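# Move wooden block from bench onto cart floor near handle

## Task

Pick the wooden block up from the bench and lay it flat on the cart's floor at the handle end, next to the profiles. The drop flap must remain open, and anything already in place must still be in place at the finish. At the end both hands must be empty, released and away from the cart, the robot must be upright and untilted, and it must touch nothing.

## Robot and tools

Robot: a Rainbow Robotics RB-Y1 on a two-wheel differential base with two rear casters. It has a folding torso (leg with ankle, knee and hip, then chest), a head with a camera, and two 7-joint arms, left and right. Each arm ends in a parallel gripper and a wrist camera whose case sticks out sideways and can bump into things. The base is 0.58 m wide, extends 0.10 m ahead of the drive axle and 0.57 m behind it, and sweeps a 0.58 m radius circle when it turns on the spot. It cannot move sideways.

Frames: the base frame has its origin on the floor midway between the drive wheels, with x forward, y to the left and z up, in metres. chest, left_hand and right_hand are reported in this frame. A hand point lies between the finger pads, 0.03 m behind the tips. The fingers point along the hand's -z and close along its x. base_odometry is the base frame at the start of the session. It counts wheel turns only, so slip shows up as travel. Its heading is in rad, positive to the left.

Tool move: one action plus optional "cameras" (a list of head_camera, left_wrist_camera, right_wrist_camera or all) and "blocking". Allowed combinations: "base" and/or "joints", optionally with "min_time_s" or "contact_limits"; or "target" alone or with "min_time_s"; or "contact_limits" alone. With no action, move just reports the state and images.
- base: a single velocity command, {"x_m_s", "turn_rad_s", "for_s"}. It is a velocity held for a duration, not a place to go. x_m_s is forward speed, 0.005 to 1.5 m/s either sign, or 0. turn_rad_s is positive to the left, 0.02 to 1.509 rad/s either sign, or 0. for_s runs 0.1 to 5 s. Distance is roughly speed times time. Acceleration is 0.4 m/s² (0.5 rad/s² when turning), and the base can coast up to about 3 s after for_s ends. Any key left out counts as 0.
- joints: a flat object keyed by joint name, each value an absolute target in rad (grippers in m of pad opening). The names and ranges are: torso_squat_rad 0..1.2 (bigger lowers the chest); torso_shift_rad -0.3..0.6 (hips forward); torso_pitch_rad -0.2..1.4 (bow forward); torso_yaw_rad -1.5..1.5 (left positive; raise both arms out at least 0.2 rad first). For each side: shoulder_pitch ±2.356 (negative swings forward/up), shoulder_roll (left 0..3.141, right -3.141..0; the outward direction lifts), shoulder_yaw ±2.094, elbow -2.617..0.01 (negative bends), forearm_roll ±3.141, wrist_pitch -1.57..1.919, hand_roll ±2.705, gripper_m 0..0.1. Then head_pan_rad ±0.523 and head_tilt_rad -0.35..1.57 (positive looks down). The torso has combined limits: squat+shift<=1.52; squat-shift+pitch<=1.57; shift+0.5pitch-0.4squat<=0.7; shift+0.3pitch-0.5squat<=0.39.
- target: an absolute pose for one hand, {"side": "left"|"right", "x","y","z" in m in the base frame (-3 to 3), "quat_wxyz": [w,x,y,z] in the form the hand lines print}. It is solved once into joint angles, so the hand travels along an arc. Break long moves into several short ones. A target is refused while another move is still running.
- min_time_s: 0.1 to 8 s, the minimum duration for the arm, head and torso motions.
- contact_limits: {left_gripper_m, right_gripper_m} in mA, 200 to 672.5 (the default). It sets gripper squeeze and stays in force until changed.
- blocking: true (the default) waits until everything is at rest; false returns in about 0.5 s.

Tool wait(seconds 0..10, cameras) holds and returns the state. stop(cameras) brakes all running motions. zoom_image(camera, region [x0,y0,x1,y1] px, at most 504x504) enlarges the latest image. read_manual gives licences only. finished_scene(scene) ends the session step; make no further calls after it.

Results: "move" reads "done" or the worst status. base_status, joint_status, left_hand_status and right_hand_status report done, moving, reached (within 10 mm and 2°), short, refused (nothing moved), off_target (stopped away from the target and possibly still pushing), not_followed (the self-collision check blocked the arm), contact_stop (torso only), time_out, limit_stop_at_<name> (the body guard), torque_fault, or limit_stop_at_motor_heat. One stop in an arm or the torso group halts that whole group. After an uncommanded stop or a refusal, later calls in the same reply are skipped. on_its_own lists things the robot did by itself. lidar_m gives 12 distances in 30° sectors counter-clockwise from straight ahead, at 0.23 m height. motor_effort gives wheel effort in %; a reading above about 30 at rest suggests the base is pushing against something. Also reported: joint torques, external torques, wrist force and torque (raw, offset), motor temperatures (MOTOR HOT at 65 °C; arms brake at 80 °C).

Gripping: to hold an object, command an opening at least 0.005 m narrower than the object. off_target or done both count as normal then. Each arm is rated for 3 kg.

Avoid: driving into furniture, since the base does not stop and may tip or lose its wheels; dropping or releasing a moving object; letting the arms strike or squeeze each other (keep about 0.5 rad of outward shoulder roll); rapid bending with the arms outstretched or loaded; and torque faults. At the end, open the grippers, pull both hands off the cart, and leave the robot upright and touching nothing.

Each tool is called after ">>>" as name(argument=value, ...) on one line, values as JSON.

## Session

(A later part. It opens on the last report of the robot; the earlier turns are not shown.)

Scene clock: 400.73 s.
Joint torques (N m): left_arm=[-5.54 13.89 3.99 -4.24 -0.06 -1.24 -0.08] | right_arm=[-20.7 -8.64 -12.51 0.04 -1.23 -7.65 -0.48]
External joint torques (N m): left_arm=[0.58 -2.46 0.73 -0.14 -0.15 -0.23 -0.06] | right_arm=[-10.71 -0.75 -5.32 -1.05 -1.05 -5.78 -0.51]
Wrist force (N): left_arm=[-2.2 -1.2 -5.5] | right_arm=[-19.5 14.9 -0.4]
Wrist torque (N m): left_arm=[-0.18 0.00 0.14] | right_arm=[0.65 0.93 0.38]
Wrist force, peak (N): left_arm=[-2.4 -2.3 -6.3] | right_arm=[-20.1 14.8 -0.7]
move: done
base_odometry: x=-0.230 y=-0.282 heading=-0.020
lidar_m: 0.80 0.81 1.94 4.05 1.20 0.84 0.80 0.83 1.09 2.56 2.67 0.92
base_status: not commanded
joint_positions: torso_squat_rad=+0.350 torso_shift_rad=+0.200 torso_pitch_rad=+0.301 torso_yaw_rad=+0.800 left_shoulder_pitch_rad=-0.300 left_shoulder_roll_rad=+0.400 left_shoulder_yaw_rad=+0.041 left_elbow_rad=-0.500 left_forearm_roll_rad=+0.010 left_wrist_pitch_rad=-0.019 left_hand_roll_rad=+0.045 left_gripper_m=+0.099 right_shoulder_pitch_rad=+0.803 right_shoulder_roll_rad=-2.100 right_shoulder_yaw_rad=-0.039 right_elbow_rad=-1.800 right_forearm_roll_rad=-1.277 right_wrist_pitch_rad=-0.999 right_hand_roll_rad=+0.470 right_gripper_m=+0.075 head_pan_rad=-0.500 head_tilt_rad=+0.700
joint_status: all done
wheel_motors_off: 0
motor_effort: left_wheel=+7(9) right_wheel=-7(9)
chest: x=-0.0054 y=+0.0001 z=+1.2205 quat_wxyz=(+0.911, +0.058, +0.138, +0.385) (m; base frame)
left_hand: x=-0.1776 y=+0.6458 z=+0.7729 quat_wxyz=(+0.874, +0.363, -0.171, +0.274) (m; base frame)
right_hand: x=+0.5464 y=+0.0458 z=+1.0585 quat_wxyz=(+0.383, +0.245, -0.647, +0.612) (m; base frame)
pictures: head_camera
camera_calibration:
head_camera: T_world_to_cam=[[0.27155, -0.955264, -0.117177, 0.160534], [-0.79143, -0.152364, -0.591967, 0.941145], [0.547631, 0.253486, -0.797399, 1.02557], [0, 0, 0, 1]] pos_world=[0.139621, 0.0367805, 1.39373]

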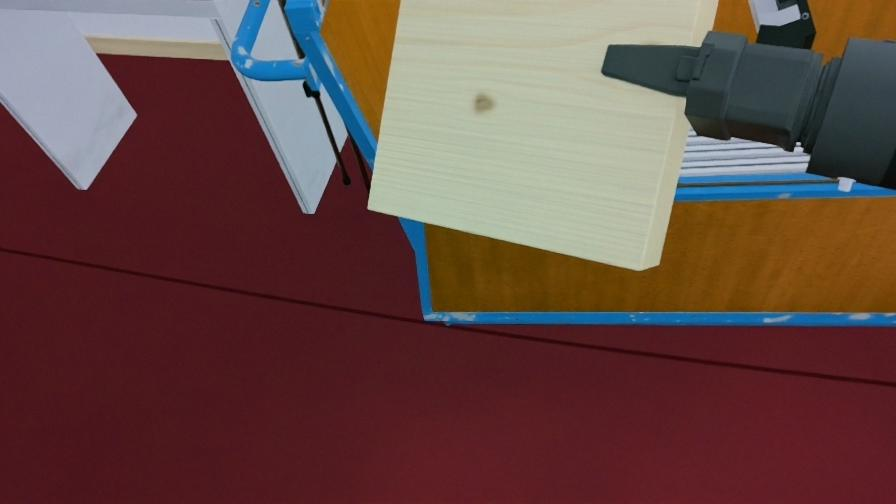

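>>> move(joints={"right_shoulder_pitch_rad":0.8035,"right_shoulder_roll_rad":-2.304,"right_shoulder_yaw_rad":-0.039,"right_elbow_rad":-1.8815,"right_forearm_roll_rad":-1.2775,"right_wrist_pitch_rad":-1.086,"right_hand_roll_rad":0.466}, min_time_s=2)

>>> move(joints={"torso_squat_rad":0.35,"torso_shift_rad":0.2,"torso_pitch_rad":0.95,"torso_yaw_rad":0.8}, min_time_s=4, cameras=["head_camera"])

Scene clock: 404.73 s.
Joint torques (N m): left_arm=[-5.57 14.27 4.04 -4.29 -0.03 -1.24 -0.03] | right_arm=[-19.4 -6.13 -11.66 0.27 -1.34 -7.81 -0.69]
External joint torques (N m): left_arm=[0.55 -2.09 0.78 -0.19 -0.13 -0.22 -0.01] | right_arm=[-7.05 0.25 -5.17 -1 -1.13 -5.94 -0.73]
Wrist force (N): left_arm=[-2.2 -1.6 -5.7] | right_arm=[-19.9 14.8 0.2]
Wrist torque (N m): left_arm=[-0.11 0.01 0.09] | right_arm=[0.67 0.91 0.36]
Wrist force, peak (N): left_arm=[-3.2 -1.2 -6.2] | right_arm=[-20.2 15.0 0.1]
move: done
base_odometry: x=-0.230 y=-0.282 heading=-0.020
lidar_m: 0.80 0.80 1.94 4.06 1.20 0.84 0.79 0.84 1.09 2.57 2.66 0.91
base_status: not commanded
joint_positions: torso_squat_rad=+0.350 torso_shift_rad=+0.200 torso_pitch_rad=+0.301 torso_yaw_rad=+0.800 left_shoulder_pitch_rad=-0.300 left_shoulder_roll_rad=+0.400 left_shoulder_yaw_rad=+0.041 left_elbow_rad=-0.500 left_forearm_roll_rad=+0.010 left_wrist_pitch_rad=-0.019 left_hand_roll_rad=+0.045 left_gripper_m=+0.099 right_shoulder_pitch_rad=+0.805 right_shoulder_roll_rad=-2.304 right_shoulder_yaw_rad=-0.038 right_elbow_rad=-1.881 right_forearm_roll_rad=-1.277 right_wrist_pitch_rad=-1.085 right_hand_roll_rad=+0.466 right_gripper_m=+0.075 head_pan_rad=-0.500 head_tilt_rad=+0.700
joint_status: all done
wheel_motors_off: 0
motor_effort: left_wheel=+7(8) right_wheel=-9(9)
chest: x=-0.0054 y=+0.0001 z=+1.2205 quat_wxyz=(+0.911, +0.058, +0.138, +0.385) (m; base frame)
left_hand: x=-0.1776 y=+0.6458 z=+0.7729 quat_wxyz=(+0.874, +0.363, -0.171, +0.274) (m; base frame)
right_hand: x=+0.4866 y=+0.0992 z=+1.0807 quat_wxyz=(+0.309, +0.320, -0.620, +0.646) (m; base frame)
pictures: none

Scene clock: 409.03 s.
Joint torques (N m): left_arm=[8.3 19.27 5.55 2.28 0.11 0 -0.03] | right_arm=[-16.22 -4.18 -10.09 -9.45 2.59 -7.13 -0.68]
External joint torques (N m): left_arm=[-1.25 -2.66 0.94 0.11 -0.01 -0.17 -0.04] | right_arm=[-7.44 0.23 -5.55 -5.25 1.72 -5.43 -0.73]
Wrist force (N): left_arm=[1.1 -3.0 -5.3] | right_arm=[-24.2 0.8 1.0]
Wrist torque (N m): left_arm=[-0.08 0.14 0.09] | right_arm=[-0.17 1.25 0.48]
Wrist force, peak (N): left_arm=[0.9 -3.6 -6.3] | right_arm=[-25.6 1.1 0.7]
move: done
base_odometry: x=-0.230 y=-0.282 heading=-0.020
lidar_m: 0.80 0.81 1.96 4.06 1.21 0.83 0.80 0.83 1.10 2.56 2.68 0.89
base_status: not commanded
joint_positions: torso_squat_rad=+0.350 torso_shift_rad=+0.200 torso_pitch_rad=+0.951 torso_yaw_rad=+0.800 left_shoulder_pitch_rad=-0.300 left_shoulder_roll_rad=+0.400 left_shoulder_yaw_rad=+0.041 left_elbow_rad=-0.500 left_forearm_roll_rad=+0.010 left_wrist_pitch_rad=-0.019 left_hand_roll_rad=+0.045 left_gripper_m=+0.099 right_shoulder_pitch_rad=+0.805 right_shoulder_roll_rad=-2.304 right_shoulder_yaw_rad=-0.038 right_elbow_rad=-1.880 right_forearm_roll_rad=-1.278 right_wrist_pitch_rad=-1.085 right_hand_roll_rad=+0.466 right_gripper_m=+0.075 head_pan_rad=-0.500 head_tilt_rad=+0.700
joint_status: all done
wheel_motors_off: 0
motor_effort: left_wheel=+7(9) right_wheel=-7(9)
chest: x=+0.1547 y=+0.0001 z=+1.1047 quat_wxyz=(+0.819, +0.178, +0.422, +0.346) (m; base frame)
left_hand: x=-0.2533 y=+0.6458 z=+0.8526 quat_wxyz=(+0.883, +0.431, +0.117, +0.143) (m; base frame)
right_hand: x=+0.4622 y=+0.0990 z=+0.6954 quat_wxyz=(+0.491, +0.509, -0.489, +0.510) (m; base frame)
pictures: head_camera
camera_calibration:
head_camera: T_world_to_cam=[[0.145208, -0.955279, -0.257599, 0.278172], [-0.988311, -0.152263, 0.00754127, 0.367495], [-0.0464268, 0.253493, -0.966222, 1.12392], [0, 0, 0, 1]] pos_world=[0.374987, 0.0367808, 1.15485]

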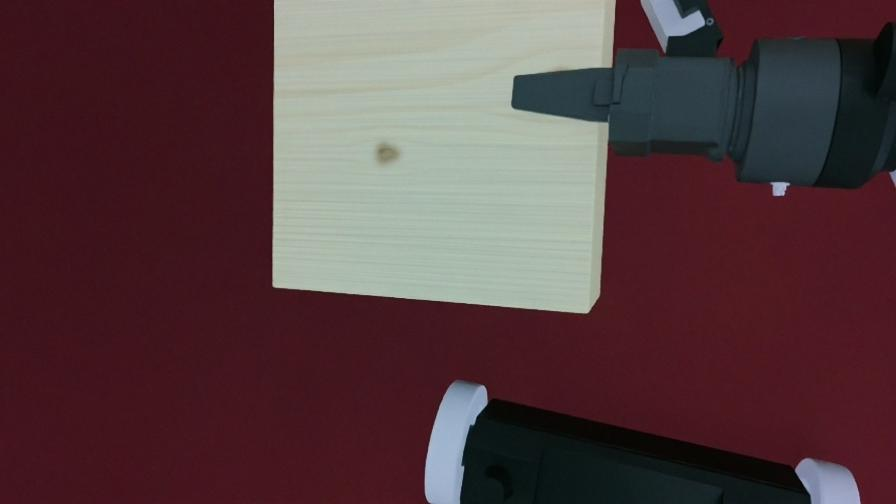

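>>> move(joints={"head_tilt_rad":0.0,"head_pan_rad":-0.5}, cameras=["head_camera"])

Scene clock: 410.90 s.
Joint torques (N m): left_arm=[8.61 19.12 5.73 2.31 0.07 -0.14 0.04] | right_arm=[-15.83 -4.53 -9.97 -9.46 2.6 -7.17 -0.68]
External joint torques (N m): left_arm=[-0.93 -2.81 1.12 0.14 -0.04 -0.31 0.03] | right_arm=[-7.05 -0.12 -5.43 -5.25 1.73 -5.47 -0.73]
Wrist force (N): left_arm=[1.6 -3.8 -4.7] | right_arm=[-24.2 0.7 1.0]
Wrist torque (N m): left_arm=[0.06 0.27 0.09] | right_arm=[-0.14 1.22 0.48]
Wrist force, peak (N): left_arm=[1.7 -3.6 -5.8] | right_arm=[-25.0 0.8 0.7]
move: done
base_odometry: x=-0.230 y=-0.282 heading=-0.020
lidar_m: 0.80 0.80 1.95 4.07 1.21 0.84 0.80 0.83 1.09 2.55 2.67 0.91
base_status: not commanded
joint_positions: torso_squat_rad=+0.350 torso_shift_rad=+0.200 torso_pitch_rad=+0.951 torso_yaw_rad=+0.800 left_shoulder_pitch_rad=-0.300 left_shoulder_roll_rad=+0.400 left_shoulder_yaw_rad=+0.041 left_elbow_rad=-0.500 left_forearm_roll_rad=+0.010 left_wrist_pitch_rad=-0.019 left_hand_roll_rad=+0.045 left_gripper_m=+0.099 right_shoulder_pitch_rad=+0.805 right_shoulder_roll_rad=-2.304 right_shoulder_yaw_rad=-0.038 right_elbow_rad=-1.880 right_forearm_roll_rad=-1.278 right_wrist_pitch_rad=-1.085 right_hand_roll_rad=+0.466 right_gripper_m=+0.075 head_pan_rad=-0.500 head_tilt_rad=+0.000
joint_status: all done
wheel_motors_off: 0
motor_effort: left_wheel=+7(7) right_wheel=-6(9)
chest: x=+0.1547 y=+0.0001 z=+1.1047 quat_wxyz=(+0.819, +0.178, +0.422, +0.346) (m; base frame)
left_hand: x=-0.2533 y=+0.6458 z=+0.8526 quat_wxyz=(+0.883, +0.431, +0.117, +0.143) (m; base frame)
right_hand: x=+0.4622 y=+0.0990 z=+0.6954 quat_wxyz=(+0.491, +0.509, -0.489, +0.510) (m; base frame)
pictures: head_camera
camera_calibration:
head_camera: T_world_to_cam=[[0.162063, -0.949182, -0.269796, 0.287331], [-0.78521, 0.0415471, -0.617834, 1.05389], [0.597646, 0.311974, -0.738573, 0.637653], [0, 0, 0, 1]] pos_world=[0.399872, 0.0300121, 1.19961]

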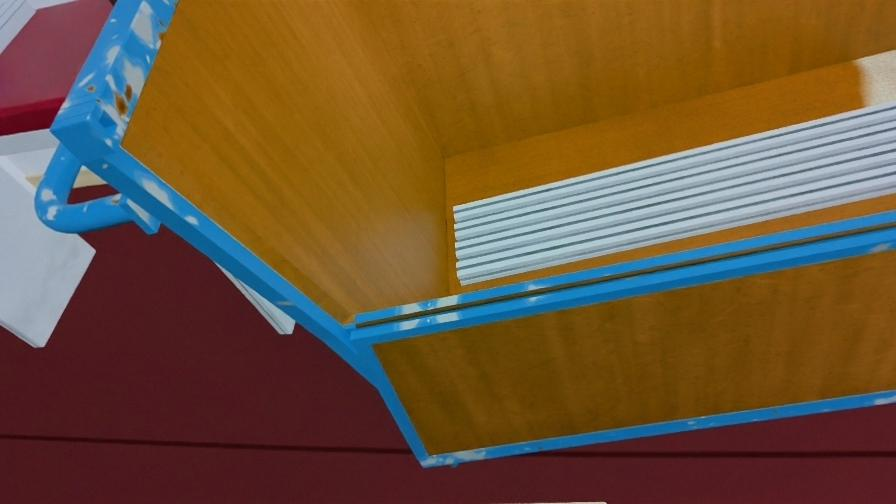

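>>> move(base={"x_m_s":0.2,"for_s":1.9})

>>> move(base={"turn_rad_s":0.15,"for_s":1.37}, cameras=["head_camera"])

>>> move(joints={"head_tilt_rad":0.5,"head_pan_rad":-0.5}, cameras=["head_camera"])

Scene clock: 417.03 s.
Joint torques (N m): left_arm=[8.77 18.8 5.76 2.24 0.05 0.06 0.03] | right_arm=[-15.53 -4.4 -10.23 -10.28 3.03 -6.98 -0.62]
External joint torques (N m): left_arm=[-0.78 -3.13 1.15 0.07 -0.06 -0.12 0.02] | right_arm=[-6.76 0.01 -5.69 -6.08 2.16 -5.28 -0.67]
Wrist force (N): left_arm=[1.1 -3.7 -4.6] | right_arm=[-24.8 0.5 1.4]
Wrist torque (N m): left_arm=[-0.02 0.18 0.06] | right_arm=[-0.14 1.21 0.46]
Wrist force, peak (N): left_arm=[1.3 -4.2 -5.7] | right_arm=[-26.1 0.2 1.1]
move: done
base_odometry: x=+0.150 y=-0.290 heading=-0.020
lidar_m: 0.41 0.43 0.51 4.45 1.78 1.22 1.16 1.22 1.60 3.79 0.81 0.49
base_status: done (sent for 1.9 of 1.9 s)
joint_positions: torso_squat_rad=+0.350 torso_shift_rad=+0.200 torso_pitch_rad=+0.951 torso_yaw_rad=+0.800 left_shoulder_pitch_rad=-0.300 left_shoulder_roll_rad=+0.400 left_shoulder_yaw_rad=+0.041 left_elbow_rad=-0.500 left_forearm_roll_rad=+0.010 left_wrist_pitch_rad=-0.019 left_hand_roll_rad=+0.045 left_gripper_m=+0.099 right_shoulder_pitch_rad=+0.805 right_shoulder_roll_rad=-2.304 right_shoulder_yaw_rad=-0.038 right_elbow_rad=-1.880 right_forearm_roll_rad=-1.278 right_wrist_pitch_rad=-1.085 right_hand_roll_rad=+0.466 right_gripper_m=+0.075 head_pan_rad=-0.500 head_tilt_rad=+0.000
joint_status: not commanded
wheel_motors_off: 0
motor_effort: left_wheel=+2(29) right_wheel=-4(26)
chest: x=+0.1547 y=+0.0001 z=+1.1047 quat_wxyz=(+0.819, +0.178, +0.422, +0.346) (m; base frame)
left_hand: x=-0.2532 y=+0.6458 z=+0.8525 quat_wxyz=(+0.883, +0.431, +0.117, +0.143) (m; base frame)
right_hand: x=+0.4623 y=+0.0990 z=+0.6954 quat_wxyz=(+0.491, +0.509, -0.489, +0.510) (m; base frame)
pictures: none

Scene clock: 419.03 s.
Joint torques (N m): left_arm=[8.41 19.22 5.81 2.34 -0.01 -0.02 -0.06] | right_arm=[-15.26 -4.77 -10.44 -10.08 3.1 -6.92 -0.66]
External joint torques (N m): left_arm=[-1.14 -2.71 1.2 0.18 -0.12 -0.19 -0.08] | right_arm=[-6.49 -0.36 -5.9 -5.88 2.23 -5.23 -0.71]
Wrist force (N): left_arm=[1.0 -3.4 -4.5] | right_arm=[-24.7 0.7 1.2]
Wrist torque (N m): left_arm=[-0.03 0.17 0.08] | right_arm=[-0.20 1.22 0.46]
Wrist force, peak (N): left_arm=[1.5 -3.8 -5.6] | right_arm=[-25.3 0.7 0.9]
move: done
base_odometry: x=+0.151 y=-0.290 heading=+0.185
lidar_m: 0.43 0.44 1.78 3.00 1.48 1.19 1.17 1.30 2.00 3.56 0.63 0.46
base_status: done (sent for 1.37 of 1.37 s)
joint_positions: torso_squat_rad=+0.350 torso_shift_rad=+0.200 torso_pitch_rad=+0.951 torso_yaw_rad=+0.800 left_shoulder_pitch_rad=-0.300 left_shoulder_roll_rad=+0.400 left_shoulder_yaw_rad=+0.041 left_elbow_rad=-0.500 left_forearm_roll_rad=+0.010 left_wrist_pitch_rad=-0.019 left_hand_roll_rad=+0.045 left_gripper_m=+0.099 right_shoulder_pitch_rad=+0.805 right_shoulder_roll_rad=-2.304 right_shoulder_yaw_rad=-0.038 right_elbow_rad=-1.880 right_forearm_roll_rad=-1.278 right_wrist_pitch_rad=-1.085 right_hand_roll_rad=+0.466 right_gripper_m=+0.075 head_pan_rad=-0.500 head_tilt_rad=+0.000
joint_status: not commanded
wheel_motors_off: 0
motor_effort: left_wheel=-13(34) right_wheel=+4(31)
chest: x=+0.1547 y=+0.0001 z=+1.1047 quat_wxyz=(+0.819, +0.178, +0.422, +0.346) (m; base frame)
left_hand: x=-0.2533 y=+0.6458 z=+0.8525 quat_wxyz=(+0.883, +0.431, +0.117, +0.143) (m; base frame)
right_hand: x=+0.4623 y=+0.0990 z=+0.6954 quat_wxyz=(+0.491, +0.509, -0.489, +0.510) (m; base frame)
pictures: head_camera
camera_calibration:
head_camera: T_world_to_cam=[[0.161992, -0.94922, -0.269704, 0.287251], [-0.785243, 0.0415267, -0.617793, 1.05386], [0.597622, 0.31186, -0.738642, 0.637748], [0, 0, 0, 1]] pos_world=[0.399872, 0.0300123, 1.19961]

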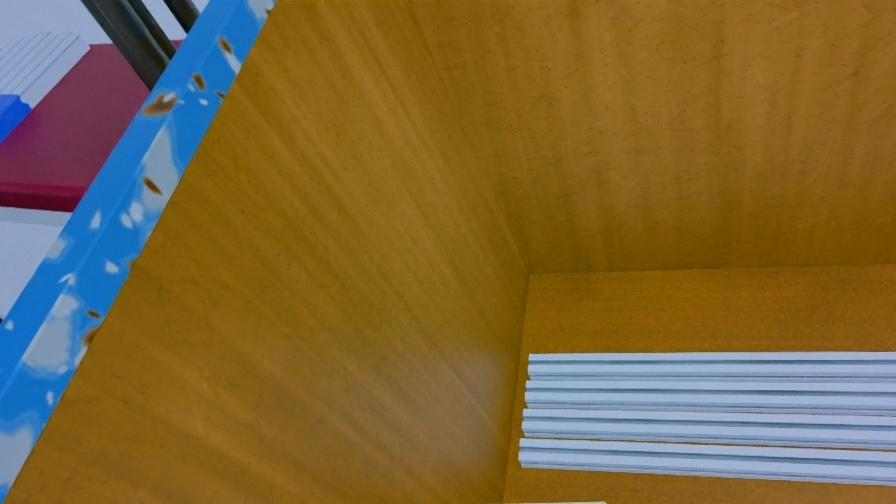

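Scene clock: 420.03 s.
Joint torques (N m): left_arm=[8.61 19.22 5.66 2.32 0.03 0.07 0.01] | right_arm=[-15.26 -4.7 -10.03 -10.15 3 -6.92 -0.53]
External joint torques (N m): left_arm=[-0.94 -2.71 1.06 0.15 -0.08 -0.1 -0.01] | right_arm=[-6.48 -0.28 -5.49 -5.95 2.13 -5.23 -0.58]
Wrist force (N): left_arm=[1.0 -3.8 -4.9] | right_arm=[-24.6 1.0 1.1]
Wrist torque (N m): left_arm=[0.07 0.17 0.05] | right_arm=[-0.17 1.16 0.47]
Wrist force, peak (N): left_arm=[1.0 -4.6 -5.2] | right_arm=[-24.9 0.7 1.7]
move: done
base_odometry: x=+0.151 y=-0.290 heading=+0.185
lidar_m: 0.42 0.45 1.76 3.00 1.47 1.18 1.17 1.31 2.00 3.55 0.63 0.45
base_status: not commanded
joint_positions: torso_squat_rad=+0.350 torso_shift_rad=+0.200 torso_pitch_rad=+0.951 torso_yaw_rad=+0.800 left_shoulder_pitch_rad=-0.300 left_shoulder_roll_rad=+0.400 left_shoulder_yaw_rad=+0.041 left_elbow_rad=-0.500 left_forearm_roll_rad=+0.010 left_wrist_pitch_rad=-0.019 left_hand_roll_rad=+0.045 left_gripper_m=+0.099 right_shoulder_pitch_rad=+0.805 right_shoulder_roll_rad=-2.304 right_shoulder_yaw_rad=-0.038 right_elbow_rad=-1.880 right_forearm_roll_rad=-1.278 right_wrist_pitch_rad=-1.085 right_hand_roll_rad=+0.466 right_gripper_m=+0.075 head_pan_rad=-0.500 head_tilt_rad=+0.500
joint_status: all done
wheel_motors_off: 0
motor_effort: left_wheel=-14(14) right_wheel=+5(6)
chest: x=+0.1547 y=+0.0001 z=+1.1047 quat_wxyz=(+0.819, +0.178, +0.422, +0.346) (m; base frame)
left_hand: x=-0.2533 y=+0.6458 z=+0.8525 quat_wxyz=(+0.883, +0.431, +0.117, +0.143) (m; base frame)
right_hand: x=+0.4623 y=+0.0990 z=+0.6954 quat_wxyz=(+0.491, +0.509, -0.489, +0.510) (m; base frame)
pictures: head_camera
camera_calibration:
head_camera: T_world_to_cam=[[0.148954, -0.953455, -0.262174, 0.282454], [-0.977413, -0.101766, -0.185223, 0.59611], [0.149921, 0.283842, -0.947078, 1.0362], [0, 0, 0, 1]] pos_world=[0.385225, 0.035855, 1.16582]

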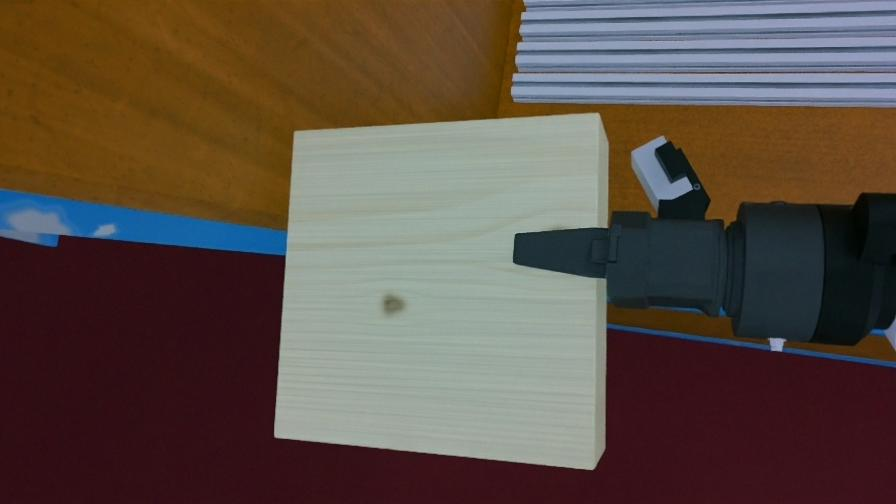

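>>> move(target={"side":"right","x":0.462,"y":0.035,"z":0.70,"quat_wxyz":[0.5088,0.4910,-0.5088,0.4910]}, min_time_s=2)

>>> move(base={"x_m_s":0.1,"for_s":1.35}, cameras=["head_camera"])

Scene clock: 428.90 s.
Joint torques (N m): left_arm=[8.38 19.15 5.54 2.38 -0.08 0 0] | right_arm=[-13.29 -5.67 -6.25 -10.71 3.58 -7.04 -0.09]
External joint torques (N m): left_arm=[-1.17 -2.78 0.94 0.21 -0.2 -0.17 -0.01] | right_arm=[-7.22 0.86 -3.31 -6.54 2.64 -5.37 -0.14]
Wrist force (N): left_arm=[1.4 -3.3 -5.2] | right_arm=[-24.7 0.4 1.3]
Wrist torque (N m): left_arm=[0.01 0.22 0.08] | right_arm=[-0.12 1.18 0.28]
Wrist force, peak (N): left_arm=[1.9 -4.1 -5.6] | right_arm=[-25.6 1.6 1.6]
move: done
base_odometry: x=+0.151 y=-0.290 heading=+0.185
lidar_m: 0.43 0.44 1.78 2.99 1.46 1.18 1.17 1.30 2.00 3.57 0.62 0.45
base_status: not commanded
joint_positions: torso_squat_rad=+0.350 torso_shift_rad=+0.200 torso_pitch_rad=+0.951 torso_yaw_rad=+0.800 left_shoulder_pitch_rad=-0.300 left_shoulder_roll_rad=+0.400 left_shoulder_yaw_rad=+0.041 left_elbow_rad=-0.500 left_forearm_roll_rad=+0.010 left_wrist_pitch_rad=-0.019 left_hand_roll_rad=+0.045 left_gripper_m=+0.099 right_shoulder_pitch_rad=+0.535 right_shoulder_roll_rad=-2.212 right_shoulder_yaw_rad=+0.362 right_elbow_rad=-1.923 right_forearm_roll_rad=-1.206 right_wrist_pitch_rad=-1.227 right_hand_roll_rad=+0.500 right_gripper_m=+0.075 head_pan_rad=-0.500 head_tilt_rad=+0.500
joint_status: all done
wheel_motors_off: 0
motor_effort: left_wheel=-14(15) right_wheel=+5(6)
chest: x=+0.1547 y=+0.0001 z=+1.1047 quat_wxyz=(+0.819, +0.178, +0.422, +0.346) (m; base frame)
left_hand: x=-0.2533 y=+0.6458 z=+0.8525 quat_wxyz=(+0.883, +0.431, +0.117, +0.143) (m; base frame)
right_hand: x=+0.4617 y=+0.0343 z=+0.6987 quat_wxyz=(+0.510, +0.490, -0.508, +0.492) (m; base frame)
right_hand_status: reached (checked arc, planned for 2.0 s): 2 mm and 0.2 deg off.
pictures: none

Scene clock: 430.83 s.
Joint torques (N m): left_arm=[8.51 18.8 5.52 2.41 0.13 -0.01 0] | right_arm=[-12.07 -5.94 -6.8 -10.19 3.32 -6.92 -0.21]
External joint torques (N m): left_arm=[-1.04 -3.13 0.91 0.25 0.02 -0.19 -0.02] | right_arm=[-6 0.59 -3.86 -6.02 2.38 -5.25 -0.26]
Wrist force (N): left_arm=[1.7 -3.6 -5.7] | right_arm=[-24.7 0.6 1.4]
Wrist torque (N m): left_arm=[-0.02 0.24 0.04] | right_arm=[-0.14 1.12 0.27]
Wrist force, peak (N): left_arm=[1.9 -3.8 -5.8] | right_arm=[-26.7 -0.9 1.1]
move: done
base_odometry: x=+0.285 y=-0.265 heading=+0.184
lidar_m: 0.29 0.30 0.42 3.32 1.66 1.32 1.30 1.44 2.23 3.21 0.42 0.31
base_status: done (sent for 1.37 of 1.37 s)
joint_positions: torso_squat_rad=+0.350 torso_shift_rad=+0.200 torso_pitch_rad=+0.951 torso_yaw_rad=+0.800 left_shoulder_pitch_rad=-0.300 left_shoulder_roll_rad=+0.400 left_shoulder_yaw_rad=+0.041 left_elbow_rad=-0.500 left_forearm_roll_rad=+0.010 left_wrist_pitch_rad=-0.019 left_hand_roll_rad=+0.045 left_gripper_m=+0.099 right_shoulder_pitch_rad=+0.534 right_shoulder_roll_rad=-2.212 right_shoulder_yaw_rad=+0.362 right_elbow_rad=-1.923 right_forearm_roll_rad=-1.206 right_wrist_pitch_rad=-1.227 right_hand_roll_rad=+0.500 right_gripper_m=+0.075 head_pan_rad=-0.500 head_tilt_rad=+0.500
joint_status: not commanded
wheel_motors_off: 0
motor_effort: left_wheel=-4(23) right_wheel=+1(39)
chest: x=+0.1547 y=+0.0001 z=+1.1047 quat_wxyz=(+0.819, +0.178, +0.422, +0.346) (m; base frame)
left_hand: x=-0.2532 y=+0.6458 z=+0.8525 quat_wxyz=(+0.883, +0.431, +0.117, +0.143) (m; base frame)
right_hand: x=+0.4618 y=+0.0343 z=+0.6987 quat_wxyz=(+0.510, +0.490, -0.508, +0.492) (m; base frame)
pictures: head_camera
camera_calibration:
head_camera: T_world_to_cam=[[0.148958, -0.953451, -0.262188, 0.282454], [-0.977428, -0.101795, -0.18513, 0.596107], [0.149823, 0.283847, -0.947092, 1.03623], [0, 0, 0, 1]] pos_world=[0.385325, 0.035855, 1.16582]

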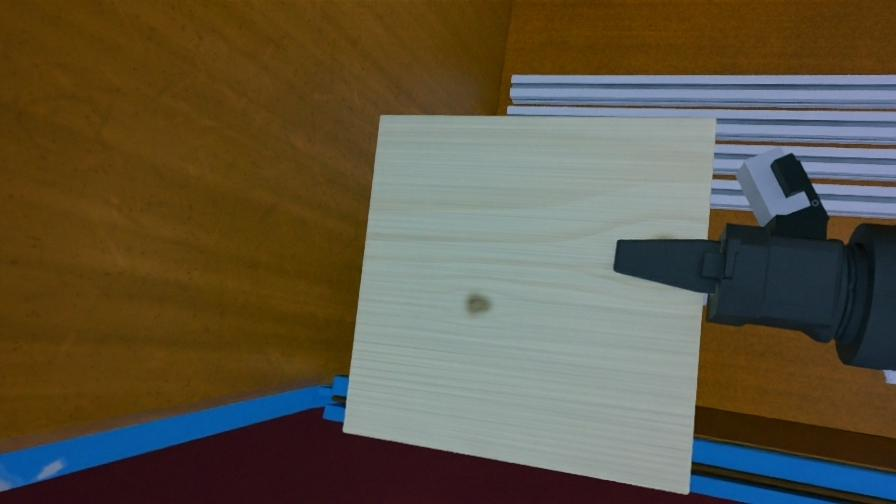

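>>> move(target={"side":"right","x":0.498,"y":0.03,"z":0.70,"quat_wxyz":[0.5088,0.4910,-0.5088,0.4910]}, min_time_s=2)

>>> move(joints={"torso_squat_rad":0.6,"torso_shift_rad":0.28}, min_time_s=3, cameras=["head_camera"])

Scene clock: 439.73 s.
Joint torques (N m): left_arm=[8.91 19.36 5.72 2.27 0.11 -0.06 -0.02] | right_arm=[-14.76 -9.88 -6.77 -7.4 2.37 -7.54 -0.73]
External joint torques (N m): left_arm=[-0.64 -2.57 1.12 0.1 -0.01 -0.23 -0.04] | right_arm=[-7.56 -2.02 -3.67 -4.35 1.62 -5.78 -0.78]
Wrist force (N): left_arm=[1.2 -3.4 -5.5] | right_arm=[-24.4 0.4 1.2]
Wrist torque (N m): left_arm=[0.02 0.21 0.08] | right_arm=[-0.11 1.22 0.49]
Wrist force, peak (N): left_arm=[2.4 -4.2 -5.3] | right_arm=[-25.2 0.0 1.7]
move: done
base_odometry: x=+0.285 y=-0.265 heading=+0.184
lidar_m: 0.29 0.30 0.42 3.34 1.65 1.32 1.31 1.44 2.22 3.20 0.43 0.31
base_status: not commanded
joint_positions: torso_squat_rad=+0.350 torso_shift_rad=+0.200 torso_pitch_rad=+0.951 torso_yaw_rad=+0.800 left_shoulder_pitch_rad=-0.300 left_shoulder_roll_rad=+0.400 left_shoulder_yaw_rad=+0.041 left_elbow_rad=-0.500 left_forearm_roll_rad=+0.010 left_wrist_pitch_rad=-0.019 left_hand_roll_rad=+0.045 left_gripper_m=+0.099 right_shoulder_pitch_rad=+0.477 right_shoulder_roll_rad=-2.283 right_shoulder_yaw_rad=+0.419 right_elbow_rad=-1.840 right_forearm_roll_rad=-1.225 right_wrist_pitch_rad=-1.290 right_hand_roll_rad=+0.383 right_gripper_m=+0.075 head_pan_rad=-0.500 head_tilt_rad=+0.500
joint_status: all done
wheel_motors_off: 0
motor_effort: left_wheel=-3(4) right_wheel=+3(4)
chest: x=+0.1547 y=+0.0001 z=+1.1047 quat_wxyz=(+0.819, +0.178, +0.422, +0.346) (m; base frame)
left_hand: x=-0.2532 y=+0.6458 z=+0.8525 quat_wxyz=(+0.883, +0.431, +0.117, +0.143) (m; base frame)
right_hand: x=+0.4976 y=+0.0293 z=+0.6988 quat_wxyz=(+0.510, +0.490, -0.508, +0.492) (m; base frame)
right_hand_status: reached (checked arc, planned for 2.0 s): 1 mm and 0.2 deg off.
pictures: none

Scene clock: 443.03 s.
Joint torques (N m): left_arm=[8.72 19.39 5.67 2.4 0.04 -0.01 0.03] | right_arm=[-14.26 -9.92 -6.59 -7.36 2.5 -7.42 -0.7]
External joint torques (N m): left_arm=[-0.83 -2.54 1.07 0.23 -0.07 -0.19 0.01] | right_arm=[-7.07 -2.06 -3.49 -4.32 1.75 -5.65 -0.75]
Wrist force (N): left_arm=[1.9 -2.8 -4.5] | right_arm=[-24.7 0.9 1.4]
Wrist torque (N m): left_arm=[-0.05 0.24 0.06] | right_arm=[-0.15 1.18 0.47]
Wrist force, peak (N): left_arm=[0.8 -4.3 -5.8] | right_arm=[-25.2 0.6 1.4]
move: done
base_odometry: x=+0.285 y=-0.265 heading=+0.184
lidar_m: 0.29 0.30 0.42 3.34 1.64 1.33 1.30 1.46 2.23 3.21 0.43 0.31
base_status: not commanded
joint_positions: torso_squat_rad=+0.600 torso_shift_rad=+0.280 torso_pitch_rad=+0.951 torso_yaw_rad=+0.800 left_shoulder_pitch_rad=-0.300 left_shoulder_roll_rad=+0.400 left_shoulder_yaw_rad=+0.041 left_elbow_rad=-0.500 left_forearm_roll_rad=+0.010 left_wrist_pitch_rad=-0.019 left_hand_roll_rad=+0.045 left_gripper_m=+0.099 right_shoulder_pitch_rad=+0.477 right_shoulder_roll_rad=-2.283 right_shoulder_yaw_rad=+0.419 right_elbow_rad=-1.840 right_forearm_roll_rad=-1.225 right_wrist_pitch_rad=-1.290 right_hand_roll_rad=+0.383 right_gripper_m=+0.075 head_pan_rad=-0.500 head_tilt_rad=+0.500
joint_status: all done
wheel_motors_off: 0
motor_effort: left_wheel=-3(3) right_wheel=+1(4)
chest: x=+0.1837 y=+0.0001 z=+1.0155 quat_wxyz=(+0.819, +0.178, +0.422, +0.346) (m; base frame)
left_hand: x=-0.2243 y=+0.6458 z=+0.7633 quat_wxyz=(+0.883, +0.431, +0.117, +0.143) (m; base frame)
right_hand: x=+0.5266 y=+0.0293 z=+0.6097 quat_wxyz=(+0.510, +0.490, -0.508, +0.492) (m; base frame)
pictures: head_camera
camera_calibration:
head_camera: T_world_to_cam=[[0.148997, -0.953451, -0.262167, 0.254723], [-0.977407, -0.101807, -0.185235, 0.607945], [0.149922, 0.283843, -0.947078, 0.947368], [0, 0, 0, 1]] pos_world=[0.414225, 0.0358549, 1.07662]

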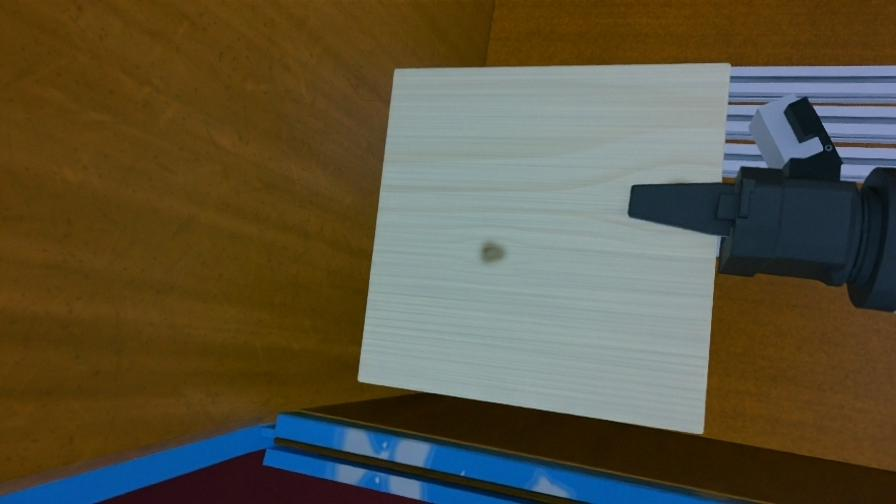

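>>> move(joints={"torso_squat_rad":0.9,"torso_shift_rad":0.35}, min_time_s=3, cameras=["head_camera"])

Scene clock: 446.97 s.
Joint torques (N m): left_arm=[8.51 19.4 5.45 2.35 0.05 0.02 0.03] | right_arm=[-14.57 -9.68 -6.95 -7.5 2.4 -7.44 -0.77]
External joint torques (N m): left_arm=[-1.04 -2.53 0.85 0.19 -0.06 -0.15 0.01] | right_arm=[-7.37 -1.82 -3.85 -4.46 1.65 -5.68 -0.82]
Wrist force (N): left_arm=[0.9 -4.1 -5.0] | right_arm=[-24.2 0.9 1.3]
Wrist torque (N m): left_arm=[0.08 0.12 0.08] | right_arm=[-0.18 1.26 0.49]
Wrist force, peak (N): left_arm=[0.2 -4.1 -6.2] | right_arm=[-25.2 0.9 1.3]
move: done
base_odometry: x=+0.285 y=-0.265 heading=+0.184
lidar_m: 0.29 0.29 0.42 3.33 1.64 1.33 1.31 1.44 2.25 3.21 0.43 0.31
base_status: not commanded
joint_positions: torso_squat_rad=+0.900 torso_shift_rad=+0.350 torso_pitch_rad=+0.951 torso_yaw_rad=+0.800 left_shoulder_pitch_rad=-0.300 left_shoulder_roll_rad=+0.400 left_shoulder_yaw_rad=+0.041 left_elbow_rad=-0.500 left_forearm_roll_rad=+0.010 left_wrist_pitch_rad=-0.019 left_hand_roll_rad=+0.045 left_gripper_m=+0.099 right_shoulder_pitch_rad=+0.477 right_shoulder_roll_rad=-2.283 right_shoulder_yaw_rad=+0.419 right_elbow_rad=-1.840 right_forearm_roll_rad=-1.225 right_wrist_pitch_rad=-1.290 right_hand_roll_rad=+0.383 right_gripper_m=+0.075 head_pan_rad=-0.500 head_tilt_rad=+0.500
joint_status: all done
wheel_motors_off: 0
motor_effort: left_wheel=-2(3) right_wheel=+2(5)
chest: x=+0.1732 y=+0.0001 z=+0.8691 quat_wxyz=(+0.819, +0.178, +0.422, +0.346) (m; base frame)
left_hand: x=-0.2348 y=+0.6458 z=+0.6168 quat_wxyz=(+0.883, +0.431, +0.117, +0.143) (m; base frame)
right_hand: x=+0.5161 y=+0.0293 z=+0.4632 quat_wxyz=(+0.510, +0.490, -0.508, +0.492) (m; base frame)
pictures: head_camera
camera_calibration:
head_camera: T_world_to_cam=[[0.148997, -0.953451, -0.262167, 0.217906], [-0.977407, -0.101807, -0.185235, 0.570563], [0.149922, 0.283843, -0.947078, 0.81029], [0, 0, 0, 1]] pos_world=[0.403725, 0.0358549, 0.930223]

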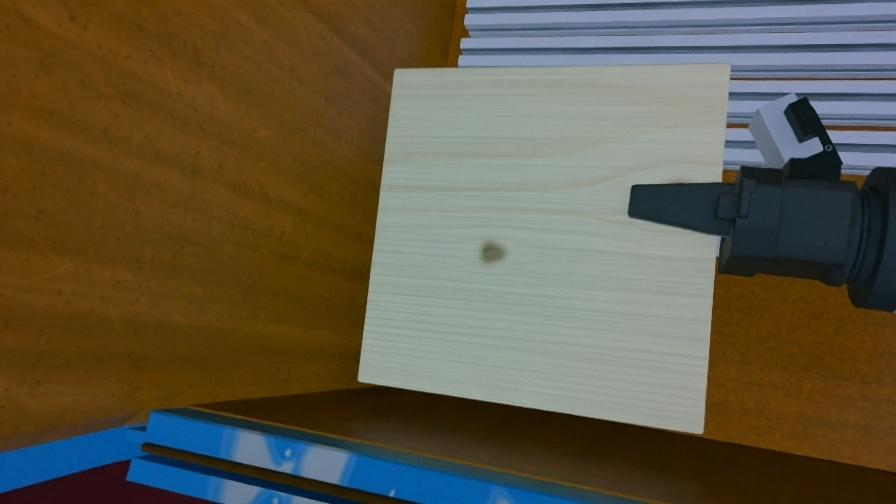

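>>> move(target={"side":"right","x":0.51,"y":0.03,"z":0.41,"quat_wxyz":[0.5473,0.4509,-0.4674,0.5279]}, min_time_s=2)

>>> move(target={"side":"right","x":0.51,"y":0.03,"z":0.365,"quat_wxyz":[0.5473,0.4509,-0.4674,0.5279]}, min_time_s=2, cameras=["head_camera"])

Scene clock: 453.30 s.
Joint torques (N m): left_arm=[8.46 19.38 5.62 2.3 0.06 -0.08 0.1] | right_arm=[-10.29 -5.01 -10.08 -7.68 2.29 -7.09 -0.15]
External joint torques (N m): left_arm=[-1.09 -2.55 1.02 0.13 -0.05 -0.25 0.09] | right_arm=[-3.51 0.96 -6.88 -4.51 1.57 -5.35 -0.2]
Wrist force (N): left_arm=[1.2 -3.7 -4.9] | right_arm=[-23.9 1.0 -2.4]
Wrist torque (N m): left_arm=[0.02 0.15 0.08] | right_arm=[-0.18 1.23 0.28]
Wrist force, peak (N): left_arm=[1.3 -4.9 -5.8] | right_arm=[-25.1 0.7 1.3]
move: done
base_odometry: x=+0.285 y=-0.265 heading=+0.184
lidar_m: 0.29 0.31 0.42 3.33 1.66 1.32 1.30 1.45 2.23 3.21 0.43 0.31
base_status: not commanded
joint_positions: torso_squat_rad=+0.900 torso_shift_rad=+0.350 torso_pitch_rad=+0.951 torso_yaw_rad=+0.800 left_shoulder_pitch_rad=-0.300 left_shoulder_roll_rad=+0.400 left_shoulder_yaw_rad=+0.041 left_elbow_rad=-0.500 left_forearm_roll_rad=+0.010 left_wrist_pitch_rad=-0.019 left_hand_roll_rad=+0.045 left_gripper_m=+0.099 right_shoulder_pitch_rad=+0.631 right_shoulder_roll_rad=-2.219 right_shoulder_yaw_rad=+0.245 right_elbow_rad=-1.775 right_forearm_roll_rad=-1.250 right_wrist_pitch_rad=-1.106 right_hand_roll_rad=+0.395 right_gripper_m=+0.075 head_pan_rad=-0.500 head_tilt_rad=+0.500
joint_status: all done
wheel_motors_off: 0
motor_effort: left_wheel=-2(3) right_wheel=+3(4)
chest: x=+0.1732 y=+0.0001 z=+0.8691 quat_wxyz=(+0.819, +0.178, +0.422, +0.346) (m; base frame)
left_hand: x=-0.2348 y=+0.6458 z=+0.6168 quat_wxyz=(+0.883, +0.431, +0.117, +0.143) (m; base frame)
right_hand: x=+0.5097 y=+0.0290 z=+0.4089 quat_wxyz=(+0.549, +0.450, -0.466, +0.529) (m; base frame)
right_hand_status: reached (checked arc, planned for 2.0 s): 1 mm and 0.3 deg off.
pictures: none

Scene clock: 455.63 s.
Joint torques (N m): left_arm=[8.6 19.17 5.61 2.33 0.1 -0.09 -0.04] | right_arm=[-11.03 -2.62 -9.17 -6.36 2.05 -7.38 -0.73]
External joint torques (N m): left_arm=[-0.95 -2.76 1 0.16 -0.02 -0.26 -0.06] | right_arm=[-3.94 -2.58 -6.42 -3.91 1.42 -5.6 -0.78]
Wrist force (N): left_arm=[1.3 -3.4 -5.2] | right_arm=[-23.8 0.8 -2.6]
Wrist torque (N m): left_arm=[0.01 0.21 0.08] | right_arm=[-0.21 1.15 0.49]
Wrist force, peak (N): left_arm=[2.1 -4.4 -5.5] | right_arm=[-24.8 1.6 -2.1]
move: done
base_odometry: x=+0.285 y=-0.265 heading=+0.184
lidar_m: 0.29 0.31 0.41 3.33 1.64 1.32 1.29 1.43 2.23 3.20 0.43 0.32
base_status: not commanded
joint_positions: torso_squat_rad=+0.900 torso_shift_rad=+0.350 torso_pitch_rad=+0.951 torso_yaw_rad=+0.800 left_shoulder_pitch_rad=-0.300 left_shoulder_roll_rad=+0.400 left_shoulder_yaw_rad=+0.041 left_elbow_rad=-0.500 left_forearm_roll_rad=+0.010 left_wrist_pitch_rad=-0.019 left_hand_roll_rad=+0.045 left_gripper_m=+0.099 right_shoulder_pitch_rad=+1.138 right_shoulder_roll_rad=-2.252 right_shoulder_yaw_rad=-0.184 right_elbow_rad=-1.545 right_forearm_roll_rad=-1.258 right_wrist_pitch_rad=-1.184 right_hand_roll_rad=+0.337 right_gripper_m=+0.075 head_pan_rad=-0.500 head_tilt_rad=+0.500
joint_status: all done
wheel_motors_off: 0
motor_effort: left_wheel=-3(3) right_wheel=+3(4)
chest: x=+0.1732 y=+0.0001 z=+0.8691 quat_wxyz=(+0.819, +0.178, +0.422, +0.346) (m; base frame)
left_hand: x=-0.2348 y=+0.6458 z=+0.6168 quat_wxyz=(+0.883, +0.431, +0.117, +0.143) (m; base frame)
right_hand: x=+0.5095 y=+0.0290 z=+0.3640 quat_wxyz=(+0.549, +0.450, -0.466, +0.529) (m; base frame)
right_hand_status: reached (checked arc, planned for 2.0 s): 1 mm and 0.3 deg off.
pictures: head_camera
camera_calibration:
head_camera: T_world_to_cam=[[0.148997, -0.953451, -0.262167, 0.217906], [-0.977407, -0.101807, -0.185235, 0.570563], [0.149922, 0.283843, -0.947078, 0.81029], [0, 0, 0, 1]] pos_world=[0.403725, 0.0358549, 0.930223]

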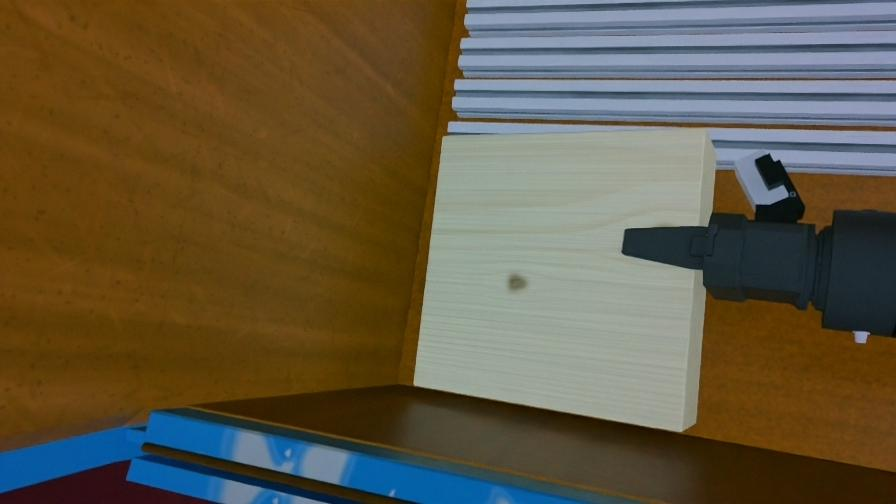

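>>> zoom_image(camera="head_camera", region=[400, 90, 780, 450])

Scaled by 1.326 from the camera's 896x504 image, which has a finer 1280x720 frame.

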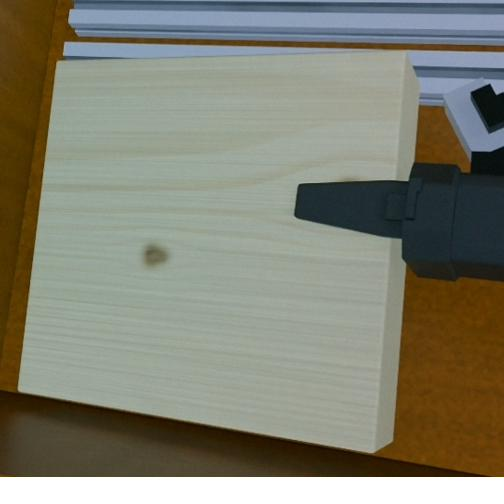

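>>> move(target={"side":"right","x":0.511,"y":0.028,"z":0.348,"quat_wxyz":[0.5524,0.4463,-0.4718,0.5225]}, min_time_s=1.5, cameras=["head_camera"])

>>> zoom_image(camera="head_camera", region=[400, 90, 780, 450])

Scene clock: 462.53 s.
Joint torques (N m): left_arm=[8.42 19.1 5.63 2.2 -0.08 -0.06 0.06] | right_arm=[-8.72 1.11 -6.47 -0.6 -1.28 -2.37 0.18]
External joint torques (N m): left_arm=[-1.11 -2.83 1.02 0.04 -0.2 -0.24 0.05] | right_arm=[-1.4 -0.35 -4.15 1.43 -1.9 -0.59 0.13]
Wrist force (N): left_arm=[1.0 -3.7 -5.2] | right_arm=[-10.5 5.5 2.9]
Wrist torque (N m): left_arm=[0.06 0.15 0.08] | right_arm=[0.61 -1.15 -0.07]
Wrist force, peak (N): left_arm=[1.7 -4.8 -5.8] | right_arm=[-24.9 1.7 -2.3]
move: done
base_odometry: x=+0.285 y=-0.265 heading=+0.184
lidar_m: 0.29 0.30 0.42 3.34 1.64 1.32 1.31 1.45 2.21 3.20 0.42 0.30
base_status: not commanded
joint_positions: torso_squat_rad=+0.900 torso_shift_rad=+0.350 torso_pitch_rad=+0.950 torso_yaw_rad=+0.800 left_shoulder_pitch_rad=-0.300 left_shoulder_roll_rad=+0.400 left_shoulder_yaw_rad=+0.041 left_elbow_rad=-0.500 left_forearm_roll_rad=+0.010 left_wrist_pitch_rad=-0.019 left_hand_roll_rad=+0.045 left_gripper_m=+0.099 right_shoulder_pitch_rad=+1.284 right_shoulder_roll_rad=-2.313 right_shoulder_yaw_rad=-0.252 right_elbow_rad=-1.455 right_forearm_roll_rad=-1.326 right_wrist_pitch_rad=-1.262 right_hand_roll_rad=+0.331 right_gripper_m=+0.074 head_pan_rad=-0.500 head_tilt_rad=+0.500
joint_status: all done
wheel_motors_off: 0
motor_effort: left_wheel=-4(4) right_wheel=+2(4)
chest: x=+0.1730 y=+0.0000 z=+0.8692 quat_wxyz=(+0.819, +0.178, +0.421, +0.346) (m; base frame)
left_hand: x=-0.2347 y=+0.6458 z=+0.6168 quat_wxyz=(+0.883, +0.431, +0.117, +0.144) (m; base frame)
right_hand: x=+0.5105 y=+0.0276 z=+0.3482 quat_wxyz=(+0.553, +0.446, -0.471, +0.523) (m; base frame)
right_hand_status: reached (checked arc, planned for 1.5 s): 1 mm and 0.1 deg off.
pictures: head_camera
camera_calibration:
head_camera: T_world_to_cam=[[0.149061, -0.953435, -0.262187, 0.217884], [-0.977305, -0.10169, -0.185834, 0.570906], [0.150519, 0.283937, -0.946955, 0.810176], [0, 0, 0, 1]] pos_world=[0.403524, 0.0357551, 0.930421]

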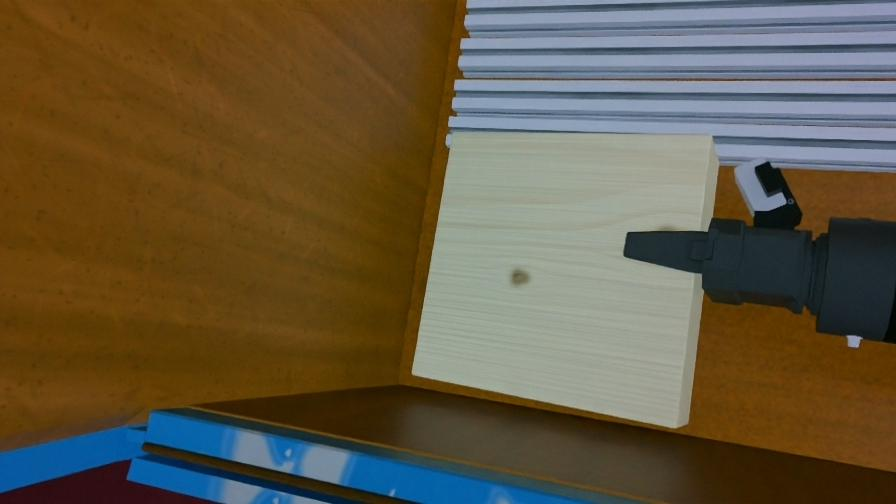

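Scaled by 1.326 from the camera's 896x504 image, which has a finer 1280x720 frame.

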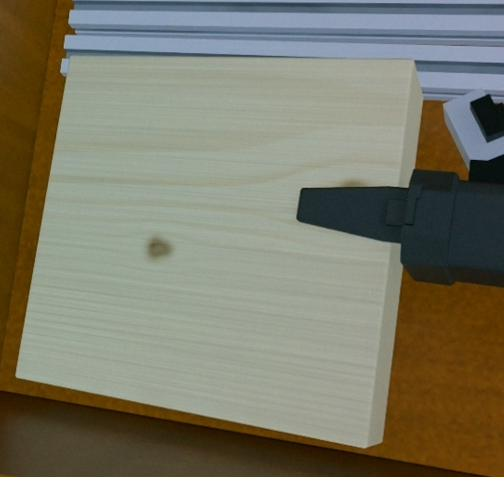

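>>> move(joints={"right_gripper_m":0.082})

>>> move(joints={"right_gripper_m":0.09})

>>> move(joints={"right_gripper_m":0.1}, cameras=["head_camera","right_wrist_camera"])

Scene clock: 466.60 s.
Joint torques (N m): left_arm=[8.68 19.39 5.57 2.13 0.11 -0.16 -0.03] | right_arm=[-8.47 1.24 -5.9 -2.1 0.5 -3.33 0.29]
External joint torques (N m): left_arm=[-0.85 -2.54 0.96 -0.03 0 -0.33 -0.05] | right_arm=[-1.14 -0.22 -3.58 -0.07 -0.12 -1.55 0.24]
Wrist force (N): left_arm=[0.9 -3.7 -5.4] | right_arm=[-14.4 2.4 -1.1]
Wrist torque (N m): left_arm=[-0.02 0.15 0.08] | right_arm=[-0.24 -0.56 -0.02]
Wrist force, peak (N): left_arm=[1.0 -3.9 -6.3] | right_arm=[-14.9 2.6 -1.4]
move: done
base_odometry: x=+0.285 y=-0.265 heading=+0.184
lidar_m: 0.29 0.30 0.41 3.32 1.66 1.32 1.30 1.45 2.22 3.21 0.43 0.31
base_status: not commanded
joint_positions: torso_squat_rad=+0.900 torso_shift_rad=+0.350 torso_pitch_rad=+0.950 torso_yaw_rad=+0.800 left_shoulder_pitch_rad=-0.300 left_shoulder_roll_rad=+0.400 left_shoulder_yaw_rad=+0.041 left_elbow_rad=-0.500 left_forearm_roll_rad=+0.010 left_wrist_pitch_rad=-0.019 left_hand_roll_rad=+0.045 left_gripper_m=+0.099 right_shoulder_pitch_rad=+1.284 right_shoulder_roll_rad=-2.313 right_shoulder_yaw_rad=-0.253 right_elbow_rad=-1.454 right_forearm_roll_rad=-1.326 right_wrist_pitch_rad=-1.262 right_hand_roll_rad=+0.331 right_gripper_m=+0.082 head_pan_rad=-0.500 head_tilt_rad=+0.500
joint_status: all done
wheel_motors_off: 0
motor_effort: left_wheel=-3(4) right_wheel=+2(4)
chest: x=+0.1730 y=+0.0000 z=+0.8692 quat_wxyz=(+0.819, +0.178, +0.421, +0.346) (m; base frame)
left_hand: x=-0.2348 y=+0.6458 z=+0.6168 quat_wxyz=(+0.883, +0.431, +0.117, +0.144) (m; base frame)
right_hand: x=+0.5107 y=+0.0276 z=+0.3480 quat_wxyz=(+0.553, +0.446, -0.471, +0.523) (m; base frame)
pictures: none

Scene clock: 467.13 s.
Joint torques (N m): left_arm=[8.13 19.22 5.81 2.35 0.07 0 0.04] | right_arm=[-8.64 1.34 -5.71 -2.17 0.63 -3.49 0.23]
External joint torques (N m): left_arm=[-1.41 -2.71 1.2 0.19 -0.05 -0.17 0.02] | right_arm=[-1.3 -0.12 -3.4 -0.14 0.01 -1.7 0.18]
Wrist force (N): left_arm=[1.2 -4.4 -5.4] | right_arm=[-14.3 2.6 -2.0]
Wrist torque (N m): left_arm=[0.14 0.14 0.05] | right_arm=[-0.22 -0.63 -0.04]
Wrist force, peak (N): left_arm=[1.2 -4.4 -5.4] | right_arm=[-15.0 2.5 -2.3]
move: done
base_odometry: x=+0.285 y=-0.265 heading=+0.184
lidar_m: 0.29 0.31 0.42 3.33 1.64 1.31 1.31 1.45 2.22 3.21 0.42 0.30
base_status: not commanded
joint_positions: torso_squat_rad=+0.900 torso_shift_rad=+0.350 torso_pitch_rad=+0.950 torso_yaw_rad=+0.800 left_shoulder_pitch_rad=-0.300 left_shoulder_roll_rad=+0.400 left_shoulder_yaw_rad=+0.041 left_elbow_rad=-0.500 left_forearm_roll_rad=+0.010 left_wrist_pitch_rad=-0.019 left_hand_roll_rad=+0.045 left_gripper_m=+0.099 right_shoulder_pitch_rad=+1.284 right_shoulder_roll_rad=-2.313 right_shoulder_yaw_rad=-0.253 right_elbow_rad=-1.454 right_forearm_roll_rad=-1.326 right_wrist_pitch_rad=-1.262 right_hand_roll_rad=+0.331 right_gripper_m=+0.090 head_pan_rad=-0.500 head_tilt_rad=+0.500
joint_status: all done
wheel_motors_off: 0
motor_effort: left_wheel=-3(4) right_wheel=+2(4)
chest: x=+0.1730 y=+0.0000 z=+0.8692 quat_wxyz=(+0.819, +0.178, +0.421, +0.346) (m; base frame)
left_hand: x=-0.2348 y=+0.6458 z=+0.6168 quat_wxyz=(+0.883, +0.431, +0.117, +0.144) (m; base frame)
right_hand: x=+0.5107 y=+0.0276 z=+0.3480 quat_wxyz=(+0.553, +0.446, -0.471, +0.523) (m; base frame)
pictures: none

Scene clock: 467.70 s.
Joint torques (N m): left_arm=[8.82 19.41 5.39 2.29 0.05 -0.09 0.05] | right_arm=[-8.81 1.24 -5.22 -2.19 0.59 -3.51 0.25]
External joint torques (N m): left_arm=[-0.71 -2.52 0.78 0.12 -0.07 -0.26 0.04] | right_arm=[-1.47 -0.22 -2.9 -0.16 -0.03 -1.73 0.2]
Wrist force (N): left_arm=[0.9 -3.5 -5.4] | right_arm=[-14.6 2.9 -3.2]
Wrist torque (N m): left_arm=[0.03 0.13 0.04] | right_arm=[-0.26 -0.68 -0.05]
Wrist force, peak (N): left_arm=[1.7 -4.5 -5.5] | right_arm=[-15.0 3.2 -3.4]
move: done
base_odometry: x=+0.285 y=-0.265 heading=+0.184
lidar_m: 0.29 0.31 0.42 3.35 1.65 1.31 1.30 1.44 2.22 3.18 0.42 0.30
base_status: not commanded
joint_positions: torso_squat_rad=+0.900 torso_shift_rad=+0.350 torso_pitch_rad=+0.950 torso_yaw_rad=+0.800 left_shoulder_pitch_rad=-0.300 left_shoulder_roll_rad=+0.400 left_shoulder_yaw_rad=+0.041 left_elbow_rad=-0.500 left_forearm_roll_rad=+0.010 left_wrist_pitch_rad=-0.019 left_hand_roll_rad=+0.045 left_gripper_m=+0.099 right_shoulder_pitch_rad=+1.284 right_shoulder_roll_rad=-2.313 right_shoulder_yaw_rad=-0.253 right_elbow_rad=-1.454 right_forearm_roll_rad=-1.326 right_wrist_pitch_rad=-1.262 right_hand_roll_rad=+0.331 right_gripper_m=+0.099 head_pan_rad=-0.500 head_tilt_rad=+0.500
joint_status: all done
wheel_motors_off: 0
motor_effort: left_wheel=-3(4) right_wheel=+3(4)
chest: x=+0.1730 y=+0.0000 z=+0.8692 quat_wxyz=(+0.819, +0.178, +0.421, +0.346) (m; base frame)
left_hand: x=-0.2348 y=+0.6458 z=+0.6169 quat_wxyz=(+0.883, +0.431, +0.117, +0.144) (m; base frame)
right_hand: x=+0.5107 y=+0.0277 z=+0.3481 quat_wxyz=(+0.553, +0.446, -0.471, +0.523) (m; base frame)
pictures: head_camera, right_wrist_camera
camera_calibration:
head_camera: T_world_to_cam=[[0.14905, -0.953407, -0.262296, 0.217989], [-0.977322, -0.101688, -0.185744, 0.570829], [0.150417, 0.284032, -0.946943, 0.810203], [0, 0, 0, 1]] pos_world=[0.403524, 0.0357549, 0.930421]
right_wrist_camera: T_world_to_cam=[[0.021549, -0.13413, -0.990729, 0.336331], [-0.887875, -0.458099, 0.0427079, 0.478308], [-0.459581, 0.878723, -0.128962, 0.327501], [0, 0, 0, 1]] pos_world=[0.567943, -0.0235587, 0.35502]

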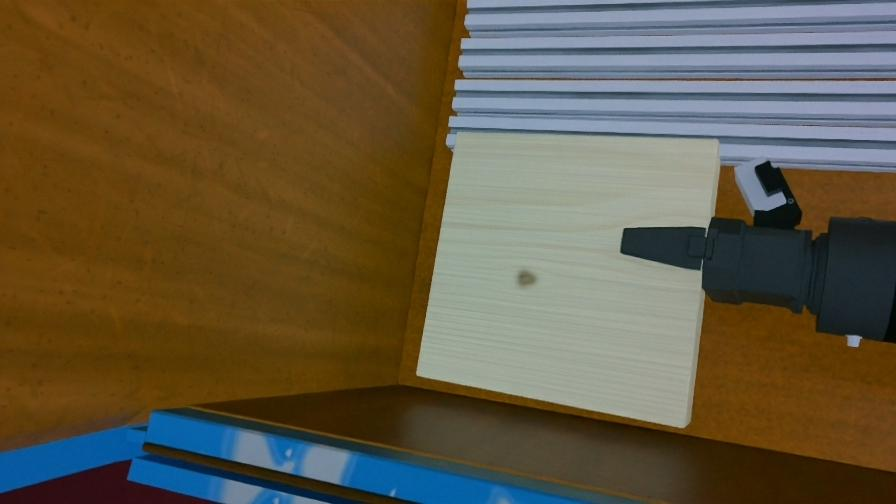

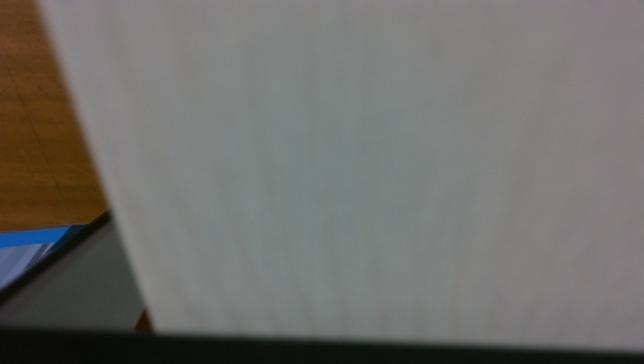

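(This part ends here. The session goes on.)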